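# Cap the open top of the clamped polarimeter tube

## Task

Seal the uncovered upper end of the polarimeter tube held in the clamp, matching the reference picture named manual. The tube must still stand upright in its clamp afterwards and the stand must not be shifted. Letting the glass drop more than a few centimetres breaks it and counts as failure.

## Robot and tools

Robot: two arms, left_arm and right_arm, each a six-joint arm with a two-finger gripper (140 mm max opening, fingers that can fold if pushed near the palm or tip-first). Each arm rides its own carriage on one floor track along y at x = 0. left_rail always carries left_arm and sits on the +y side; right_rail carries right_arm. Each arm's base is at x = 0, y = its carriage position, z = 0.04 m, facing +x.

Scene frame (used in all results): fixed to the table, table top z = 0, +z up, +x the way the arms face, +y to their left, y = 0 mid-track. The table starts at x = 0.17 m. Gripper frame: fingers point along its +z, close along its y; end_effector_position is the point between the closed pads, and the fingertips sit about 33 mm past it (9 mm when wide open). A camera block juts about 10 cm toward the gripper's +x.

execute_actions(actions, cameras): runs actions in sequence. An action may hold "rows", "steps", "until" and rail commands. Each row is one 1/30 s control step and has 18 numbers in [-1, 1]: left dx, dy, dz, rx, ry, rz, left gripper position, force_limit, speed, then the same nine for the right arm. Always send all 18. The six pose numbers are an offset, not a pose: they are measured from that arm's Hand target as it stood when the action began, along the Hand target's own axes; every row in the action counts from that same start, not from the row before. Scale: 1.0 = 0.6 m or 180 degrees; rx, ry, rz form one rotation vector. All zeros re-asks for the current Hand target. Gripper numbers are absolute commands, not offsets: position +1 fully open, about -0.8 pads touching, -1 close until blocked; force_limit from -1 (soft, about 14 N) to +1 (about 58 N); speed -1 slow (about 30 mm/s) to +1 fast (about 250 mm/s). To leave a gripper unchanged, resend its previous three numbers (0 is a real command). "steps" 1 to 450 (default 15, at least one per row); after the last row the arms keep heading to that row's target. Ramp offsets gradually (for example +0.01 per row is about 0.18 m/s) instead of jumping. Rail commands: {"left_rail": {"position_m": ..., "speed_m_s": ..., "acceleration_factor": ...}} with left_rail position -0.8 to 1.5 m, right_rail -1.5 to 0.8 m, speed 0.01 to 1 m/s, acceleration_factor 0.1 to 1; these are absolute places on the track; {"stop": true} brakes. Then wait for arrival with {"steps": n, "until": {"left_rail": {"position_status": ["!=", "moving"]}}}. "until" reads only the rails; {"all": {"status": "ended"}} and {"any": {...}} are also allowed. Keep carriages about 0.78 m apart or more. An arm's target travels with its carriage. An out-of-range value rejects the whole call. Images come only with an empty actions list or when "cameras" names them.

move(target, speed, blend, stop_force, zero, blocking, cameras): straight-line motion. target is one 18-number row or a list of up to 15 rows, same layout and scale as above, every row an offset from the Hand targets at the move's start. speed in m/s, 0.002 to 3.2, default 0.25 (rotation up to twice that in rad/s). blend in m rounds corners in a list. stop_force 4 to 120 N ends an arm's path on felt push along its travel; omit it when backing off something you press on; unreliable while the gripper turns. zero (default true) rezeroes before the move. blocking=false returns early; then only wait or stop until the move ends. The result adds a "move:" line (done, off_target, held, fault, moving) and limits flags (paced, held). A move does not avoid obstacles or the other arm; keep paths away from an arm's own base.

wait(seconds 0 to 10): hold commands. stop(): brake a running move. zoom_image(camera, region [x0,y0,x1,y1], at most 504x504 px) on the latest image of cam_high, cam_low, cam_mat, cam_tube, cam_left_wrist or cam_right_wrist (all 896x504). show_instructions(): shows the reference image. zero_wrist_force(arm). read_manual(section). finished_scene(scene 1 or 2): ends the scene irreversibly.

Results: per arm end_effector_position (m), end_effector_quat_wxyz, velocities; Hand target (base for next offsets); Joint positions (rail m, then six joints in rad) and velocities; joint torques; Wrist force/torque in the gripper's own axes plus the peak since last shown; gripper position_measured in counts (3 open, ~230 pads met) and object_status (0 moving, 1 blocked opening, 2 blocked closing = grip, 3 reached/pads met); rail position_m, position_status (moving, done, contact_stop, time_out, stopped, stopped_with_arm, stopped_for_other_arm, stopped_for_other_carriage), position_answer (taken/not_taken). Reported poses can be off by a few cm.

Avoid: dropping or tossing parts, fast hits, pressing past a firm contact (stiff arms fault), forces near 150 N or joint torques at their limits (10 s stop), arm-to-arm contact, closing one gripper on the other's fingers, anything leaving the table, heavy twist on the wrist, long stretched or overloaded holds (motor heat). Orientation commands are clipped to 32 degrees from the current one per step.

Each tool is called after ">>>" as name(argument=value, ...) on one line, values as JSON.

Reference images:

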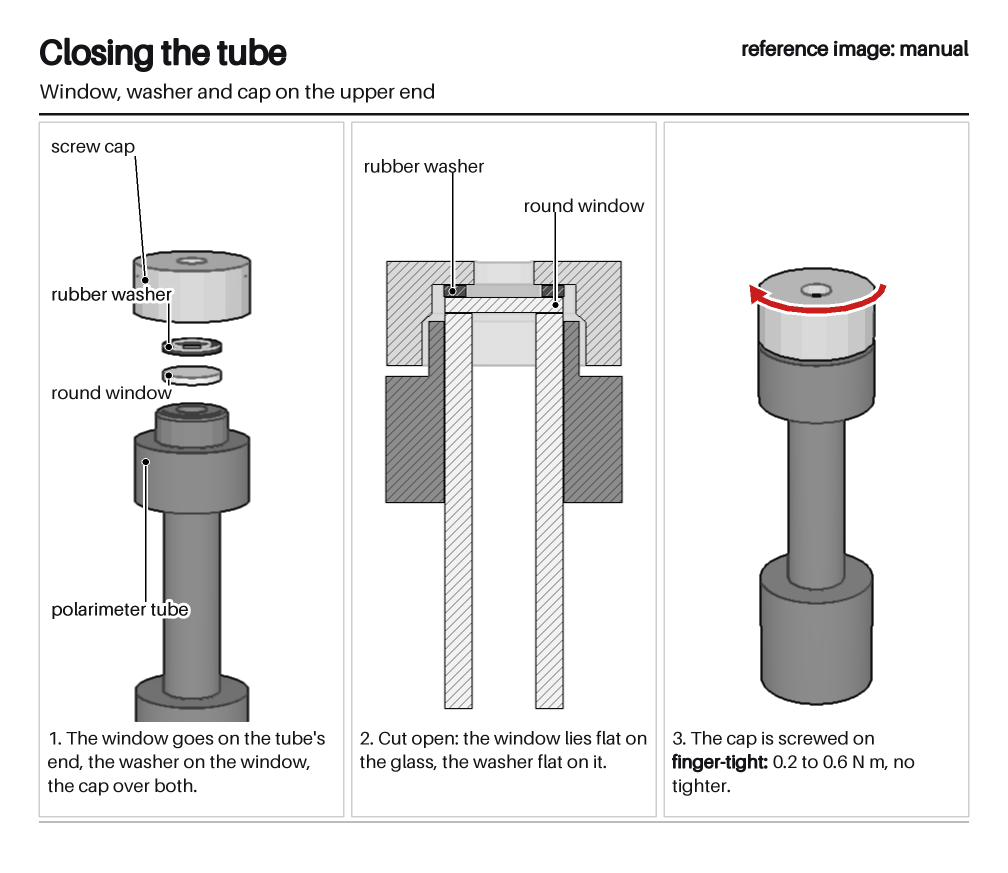

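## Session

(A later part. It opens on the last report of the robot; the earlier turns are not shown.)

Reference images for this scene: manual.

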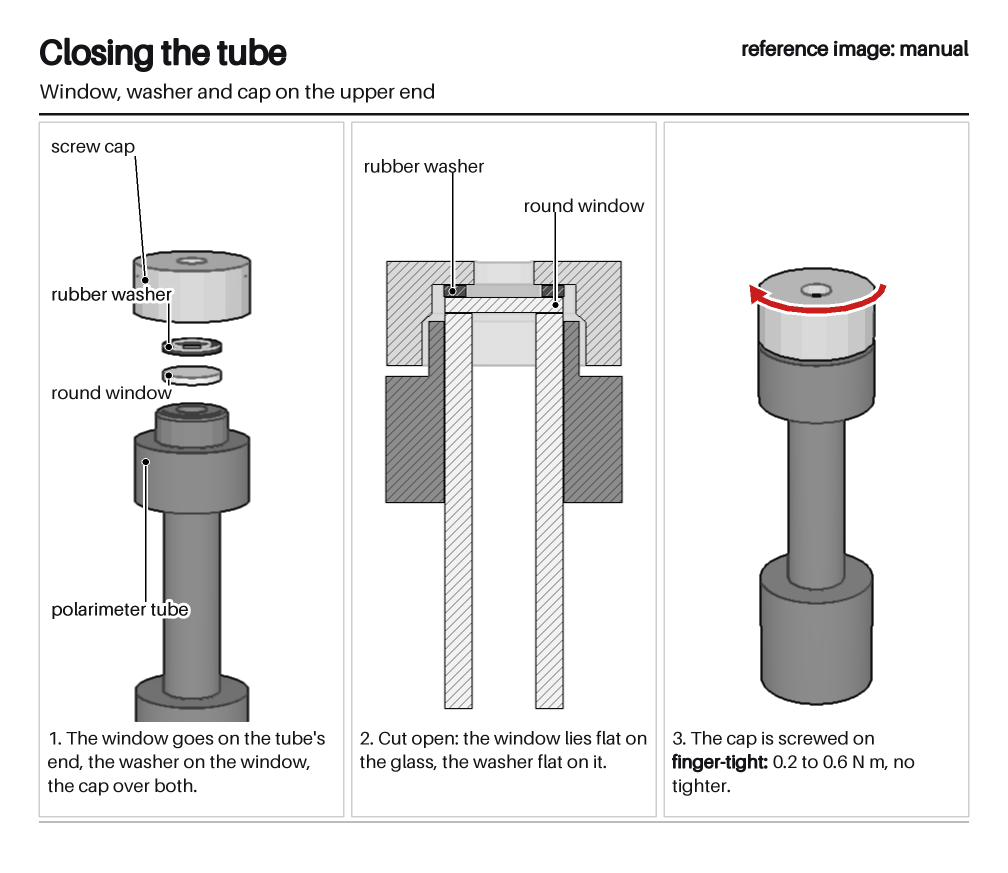

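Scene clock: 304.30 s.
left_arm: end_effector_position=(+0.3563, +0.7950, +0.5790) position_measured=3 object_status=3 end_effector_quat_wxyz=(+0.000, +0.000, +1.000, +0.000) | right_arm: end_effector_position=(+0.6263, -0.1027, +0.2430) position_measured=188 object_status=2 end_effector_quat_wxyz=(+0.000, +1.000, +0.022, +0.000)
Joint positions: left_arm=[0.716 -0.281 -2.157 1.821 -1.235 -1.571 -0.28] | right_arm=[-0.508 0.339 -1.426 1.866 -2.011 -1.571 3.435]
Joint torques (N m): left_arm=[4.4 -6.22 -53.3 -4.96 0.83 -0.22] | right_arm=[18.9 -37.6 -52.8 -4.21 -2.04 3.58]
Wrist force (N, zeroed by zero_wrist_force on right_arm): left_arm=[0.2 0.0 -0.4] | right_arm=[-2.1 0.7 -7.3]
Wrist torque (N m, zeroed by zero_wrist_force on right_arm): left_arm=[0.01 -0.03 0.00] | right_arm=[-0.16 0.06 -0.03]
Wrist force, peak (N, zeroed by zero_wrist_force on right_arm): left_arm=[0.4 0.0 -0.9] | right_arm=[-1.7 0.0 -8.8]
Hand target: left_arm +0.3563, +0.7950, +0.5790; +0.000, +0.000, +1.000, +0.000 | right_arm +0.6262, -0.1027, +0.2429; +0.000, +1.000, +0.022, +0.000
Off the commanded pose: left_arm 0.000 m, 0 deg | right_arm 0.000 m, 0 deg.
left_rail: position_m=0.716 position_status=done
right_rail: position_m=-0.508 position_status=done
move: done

>>> move(target=[0,0,0,0,0,0,1,1,1, 0,0,0.0001,0,0,0.0833,-1,0.02,-1], speed=0.2)

>>> move(target=[0,0,0,0,0,0,1,1,1, 0,0,0.0001,0,0,0.0833,-1,0.02,-1], speed=0.2)

Scene clock: 309.13 s.
left_arm: end_effector_position=(+0.3563, +0.7950, +0.5790) position_measured=3 object_status=3 end_effector_quat_wxyz=(+0.000, +0.000, +1.000, +0.000) | right_arm: end_effector_position=(+0.6263, -0.1028, +0.2429) position_measured=188 object_status=2 end_effector_quat_wxyz=(+0.000, +0.994, -0.108, +0.000)
Joint positions: left_arm=[0.716 -0.281 -2.157 1.821 -1.235 -1.571 -0.28] | right_arm=[-0.508 0.339 -1.426 1.866 -2.011 -1.571 3.697]
Joint torques (N m): left_arm=[4.66 -7.21 -53.85 -5.02 0.78 -0.15] | right_arm=[17.34 -44.19 -42.32 -8.33 -2.12 2.59]
Wrist force (N, zeroed by zero_wrist_force on right_arm): left_arm=[-0.2 -0.2 -0.4] | right_arm=[-2.2 1.5 -6.6]
Wrist torque (N m, zeroed by zero_wrist_force on right_arm): left_arm=[-0.04 0.05 0.00] | right_arm=[-0.01 0.07 -0.10]
Wrist force, peak (N, zeroed by zero_wrist_force on right_arm): left_arm=[0.1 0.1 -1.0] | right_arm=[-2.1 1.3 -9.0]
Hand target: left_arm +0.3563, +0.7950, +0.5790; +0.000, +0.000, +1.000, +0.000 | right_arm +0.6262, -0.1027, +0.2429; +0.000, +0.994, -0.108, +0.000
Off the commanded pose: left_arm 0.000 m, 0 deg | right_arm 0.000 m, 0 deg.
left_rail: position_m=0.716 position_status=done
right_rail: position_m=-0.508 position_status=done
move: done

Scene clock: 310.37 s.
left_arm: end_effector_position=(+0.3563, +0.7950, +0.5790) position_measured=3 object_status=3 end_effector_quat_wxyz=(+0.000, +0.000, +1.000, +0.000) | right_arm: end_effector_position=(+0.6262, -0.1028, +0.2428) position_measured=188 object_status=2 end_effector_quat_wxyz=(+0.000, +0.972, -0.237, +0.000)
Joint positions: left_arm=[0.716 -0.281 -2.157 1.821 -1.235 -1.571 -0.28] | right_arm=[-0.508 0.339 -1.426 1.866 -2.011 -1.571 3.959]
Joint torques (N m): left_arm=[3.97 -4.88 -53.42 -4.85 1 -0.32] | right_arm=[17.89 -37.9 -47.65 -7.58 -2.21 3.04]
Wrist force (N, zeroed by zero_wrist_force on right_arm): left_arm=[0.5 0.2 -0.4] | right_arm=[-1.8 1.0 -8.0]
Wrist torque (N m, zeroed by zero_wrist_force on right_arm): left_arm=[0.03 -0.11 0.00] | right_arm=[-0.04 0.06 -0.21]
Wrist force, peak (N, zeroed by zero_wrist_force on right_arm): left_arm=[0.0 -0.3 -0.9] | right_arm=[-2.3 1.4 -8.3]
Hand target: left_arm +0.3563, +0.7950, +0.5790; +0.000, +0.000, +1.000, +0.000 | right_arm +0.6262, -0.1027, +0.2428; +0.000, +0.972, -0.237, +0.000
Off the commanded pose: left_arm 0.000 m, 0 deg | right_arm 0.000 m, 0 deg.
left_rail: position_m=0.716 position_status=done
right_rail: position_m=-0.508 position_status=done
move: done

>>> move(target=[0,0,0,0,0,0,1,1,1, 0,0,0,0,0,0.0556,-1,0.02,-1], speed=0.15)

Scene clock: 313.43 s.
left_arm: end_effector_position=(+0.3563, +0.7950, +0.5790) position_measured=3 object_status=3 end_effector_quat_wxyz=(+0.000, +0.000, +1.000, +0.000) | right_arm: end_effector_position=(+0.6263, -0.1028, +0.2428) position_measured=188 object_status=2 end_effector_quat_wxyz=(+0.000, +0.947, -0.321, +0.000)
Joint positions: left_arm=[0.716 -0.281 -2.157 1.821 -1.235 -1.571 -0.28] | right_arm=[-0.508 0.339 -1.426 1.866 -2.011 -1.571 4.133]
Joint torques (N m): left_arm=[4.42 -6.34 -53.39 -5.06 0.8 -0.18] | right_arm=[14.54 -50.76 -42.74 -3.22 -2.05 3.38]
Wrist force (N, zeroed by zero_wrist_force on right_arm): left_arm=[-0.1 0.0 -0.5] | right_arm=[-1.0 1.6 -7.5]
Wrist torque (N m, zeroed by zero_wrist_force on right_arm): left_arm=[0.00 0.02 0.00] | right_arm=[0.03 0.04 -0.32]
Wrist force, peak (N, zeroed by zero_wrist_force on right_arm): left_arm=[0.2 0.3 -0.9] | right_arm=[-1.7 1.2 -9.4]
Hand target: left_arm +0.3563, +0.7950, +0.5790; +0.000, +0.000, +1.000, +0.000 | right_arm +0.6262, -0.1027, +0.2428; +0.000, +0.947, -0.321, +0.000
Off the commanded pose: left_arm 0.000 m, 0 deg | right_arm 0.000 m, 0 deg.
left_rail: position_m=0.716 position_status=done
right_rail: position_m=-0.508 position_status=done
move: done

>>> move(target=[0,0,0,0,0,0,1,1,1, 0,0,0,0,0,0.0333,-1,0.02,-1], speed=0.12)

Scene clock: 315.57 s.
left_arm: end_effector_position=(+0.3563, +0.7950, +0.5790) position_measured=3 object_status=3 end_effector_quat_wxyz=(+0.000, +0.000, +1.000, +0.000) | right_arm: end_effector_position=(+0.6262, -0.1027, +0.2428) position_measured=188 object_status=2 end_effector_quat_wxyz=(+0.000, +0.929, -0.370, +0.000)
Joint positions: left_arm=[0.716 -0.281 -2.157 1.821 -1.235 -1.571 -0.28] | right_arm=[-0.508 0.339 -1.426 1.866 -2.011 -1.571 4.238]
Joint torques (N m): left_arm=[3.03 -5.2 -53 -4.95 0.91 -0.27] | right_arm=[-2.04 -55.91 -39.57 -3.12 -1.4 3.38]
Wrist force (N, zeroed by zero_wrist_force on right_arm): left_arm=[0.2 0.3 -0.3] | right_arm=[-0.5 1.5 -6.3]
Wrist torque (N m, zeroed by zero_wrist_force on right_arm): left_arm=[0.07 -0.04 0.01] | right_arm=[0.01 0.00 -0.36]
Wrist force, peak (N, zeroed by zero_wrist_force on right_arm): left_arm=[0.5 -0.2 -0.9] | right_arm=[-1.7 1.0 -8.5]
Hand target: left_arm +0.3563, +0.7950, +0.5790; +0.000, +0.000, +1.000, +0.000 | right_arm +0.6262, -0.1027, +0.2428; +0.000, +0.929, -0.370, +0.000
Off the commanded pose: left_arm 0.000 m, 0 deg | right_arm 0.000 m, 0 deg.
left_rail: position_m=0.716 position_status=done
right_rail: position_m=-0.508 position_status=done
move: done

>>> move(target=[0,0,0,0,0,0,1,1,1, 0,0,0,0,0,0.025,-1,0.02,-1], speed=0.12)

Scene clock: 317.77 s.
left_arm: end_effector_position=(+0.3563, +0.7950, +0.5790) position_measured=3 object_status=3 end_effector_quat_wxyz=(+0.000, +0.000, +1.000, +0.000) | right_arm: end_effector_position=(+0.6262, -0.1027, +0.2428) position_measured=188 object_status=2 end_effector_quat_wxyz=(+0.000, +0.914, -0.406, +0.000)
Joint positions: left_arm=[0.716 -0.281 -2.157 1.821 -1.235 -1.571 -0.28] | right_arm=[-0.508 0.339 -1.426 1.866 -2.011 -1.571 4.317]
Joint torques (N m): left_arm=[2.36 -5.69 -53.52 -5.01 0.83 -0.18] | right_arm=[-6.29 -59.55 -42.4 -2.88 -1.26 3.38]
Wrist force (N, zeroed by zero_wrist_force on right_arm): left_arm=[0.2 0.1 -0.6] | right_arm=[-0.4 1.5 -6.4]
Wrist torque (N m, zeroed by zero_wrist_force on right_arm): left_arm=[0.04 -0.03 0.00] | right_arm=[0.03 0.00 -0.41]
Wrist force, peak (N, zeroed by zero_wrist_force on right_arm): left_arm=[0.4 0.1 -1.0] | right_arm=[-1.4 1.0 -8.1]
Hand target: left_arm +0.3563, +0.7950, +0.5790; +0.000, +0.000, +1.000, +0.000 | right_arm +0.6262, -0.1027, +0.2428; +0.000, +0.914, -0.406, +0.000
Off the commanded pose: left_arm 0.000 m, 0 deg | right_arm 0.000 m, 0 deg.
left_rail: position_m=0.716 position_status=done
right_rail: position_m=-0.508 position_status=done
move: done

>>> execute_actions(actions=[{"rows":[[0,0,0,0,0,0,1,1,1, 0,0,0,0,0,0,-0.216,0.02,-1]],"steps":35}])

>>> move(target=[0,0,0,0,0,0,1,1,1, 0,0,-0.12,0,0,0,-0.216,0.02,-1], speed=0.1, cameras=["cam_tube"])

>>> zoom_image(camera="cam_tube", region=[310, 0, 520, 180])

Scene clock: 321.27 s.
left_arm: end_effector_position=(+0.3563, +0.7950, +0.5790) position_measured=3 object_status=3 end_effector_quat_wxyz=(+0.000, +0.000, +1.000, +0.000) | right_arm: end_effector_position=(+0.6262, -0.1027, +0.2428) position_measured=156 object_status=3 end_effector_quat_wxyz=(+0.000, +0.914, -0.406, +0.000)
Joint positions: left_arm=[0.716 -0.281 -2.157 1.821 -1.235 -1.571 -0.28] | right_arm=[-0.508 0.339 -1.426 1.866 -2.011 -1.571 4.317]
Joint torques (N m): left_arm=[3.21 -5.81 -53.75 -5.11 0.88 -0.29] | right_arm=[18.96 -59.73 -51.23 -2.77 1.17 0.46]
Wrist force (N, zeroed by zero_wrist_force on right_arm): left_arm=[0.6 0.0 -0.4] | right_arm=[-0.2 0.2 -0.5]
Wrist torque (N m, zeroed by zero_wrist_force on right_arm): left_arm=[0.00 -0.12 0.00] | right_arm=[0.05 0.04 0.00]
Wrist force, peak (N, zeroed by zero_wrist_force on right_arm): left_arm=[0.5 0.4 -1.0] | right_arm=[-1.3 1.3 -7.6]
Hand target: left_arm +0.3563, +0.7950, +0.5790; +0.000, +0.000, +1.000, +0.000 | right_arm +0.6262, -0.1027, +0.2428; +0.000, +0.914, -0.406, +0.000
Off the commanded pose: left_arm 0.000 m, 0 deg | right_arm 0.000 m, 0 deg.
left_rail: position_m=0.716 position_status=done
right_rail: position_m=-0.508 position_status=done

Scene clock: 322.47 s.
left_arm: end_effector_position=(+0.3563, +0.7950, +0.5790) position_measured=3 object_status=3 end_effector_quat_wxyz=(+0.000, +0.000, +1.000, +0.000) | right_arm: end_effector_position=(+0.6262, -0.1027, +0.3147) position_measured=156 object_status=3 end_effector_quat_wxyz=(+0.000, +0.914, -0.406, +0.000)
Joint positions: left_arm=[0.716 -0.281 -2.157 1.821 -1.235 -1.571 -0.28] | right_arm=[-0.508 0.339 -1.471 1.782 -1.882 -1.571 4.317]
Joint torques (N m): left_arm=[2.89 -6.23 -53.71 -4.82 0.96 -0.34] | right_arm=[15.11 -76.98 -59.12 -1.73 0.44 0.08]
Wrist force (N, zeroed by zero_wrist_force on right_arm): left_arm=[0.5 -0.1 -0.5] | right_arm=[-0.4 -0.1 -0.5]
Wrist torque (N m, zeroed by zero_wrist_force on right_arm): left_arm=[-0.02 -0.10 -0.01] | right_arm=[-0.05 0.07 -0.01]
Wrist force, peak (N, zeroed by zero_wrist_force on right_arm): left_arm=[0.3 0.4 -0.7] | right_arm=[0.1 0.3 1.7]
Hand target: left_arm +0.3563, +0.7950, +0.5790; +0.000, +0.000, +1.000, +0.000 | right_arm +0.6262, -0.1027, +0.3148; +0.000, +0.914, -0.406, +0.000
Off the commanded pose: left_arm 0.000 m, 0 deg | right_arm 0.000 m, 0 deg.
left_rail: position_m=0.716 position_status=done
right_rail: position_m=-0.508 position_status=done
move: done
camera_calibration:
cam_tube: T_world_to_cam=[[-0.967224, 0.253658, -0.0116338, 0.625175], [0.0576782, 0.174853, -0.982904, 0.160604], [-0.247287, -0.951359, -0.183753, 0.306778], [0, 0, 0, 1]] pos_world=[0.671283, 0.105194, 0.221502]
Images, in order (width x height): cam_tube 896x504.

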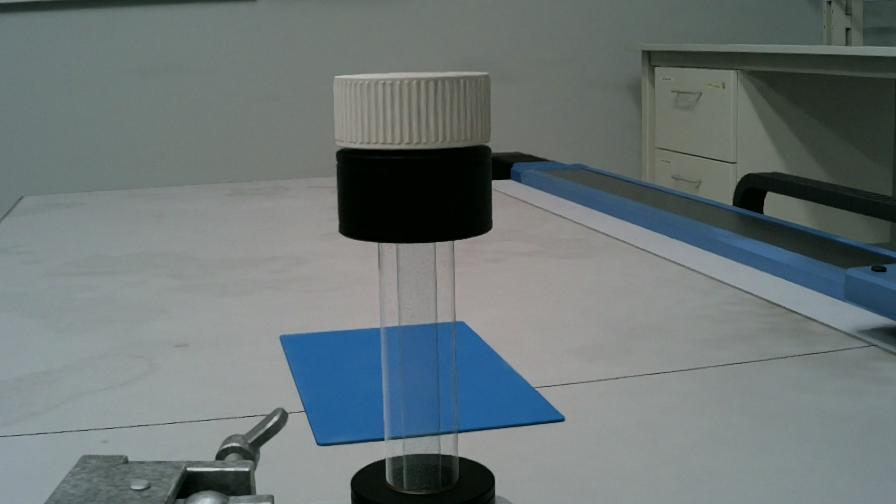

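Scaled by 2.400.

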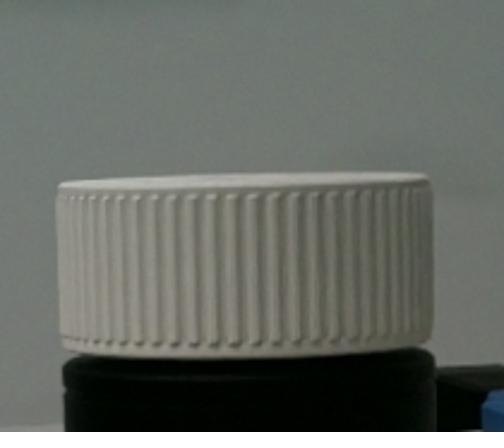

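>>> finished_scene(scene=2)

The scene is finished: the task was done.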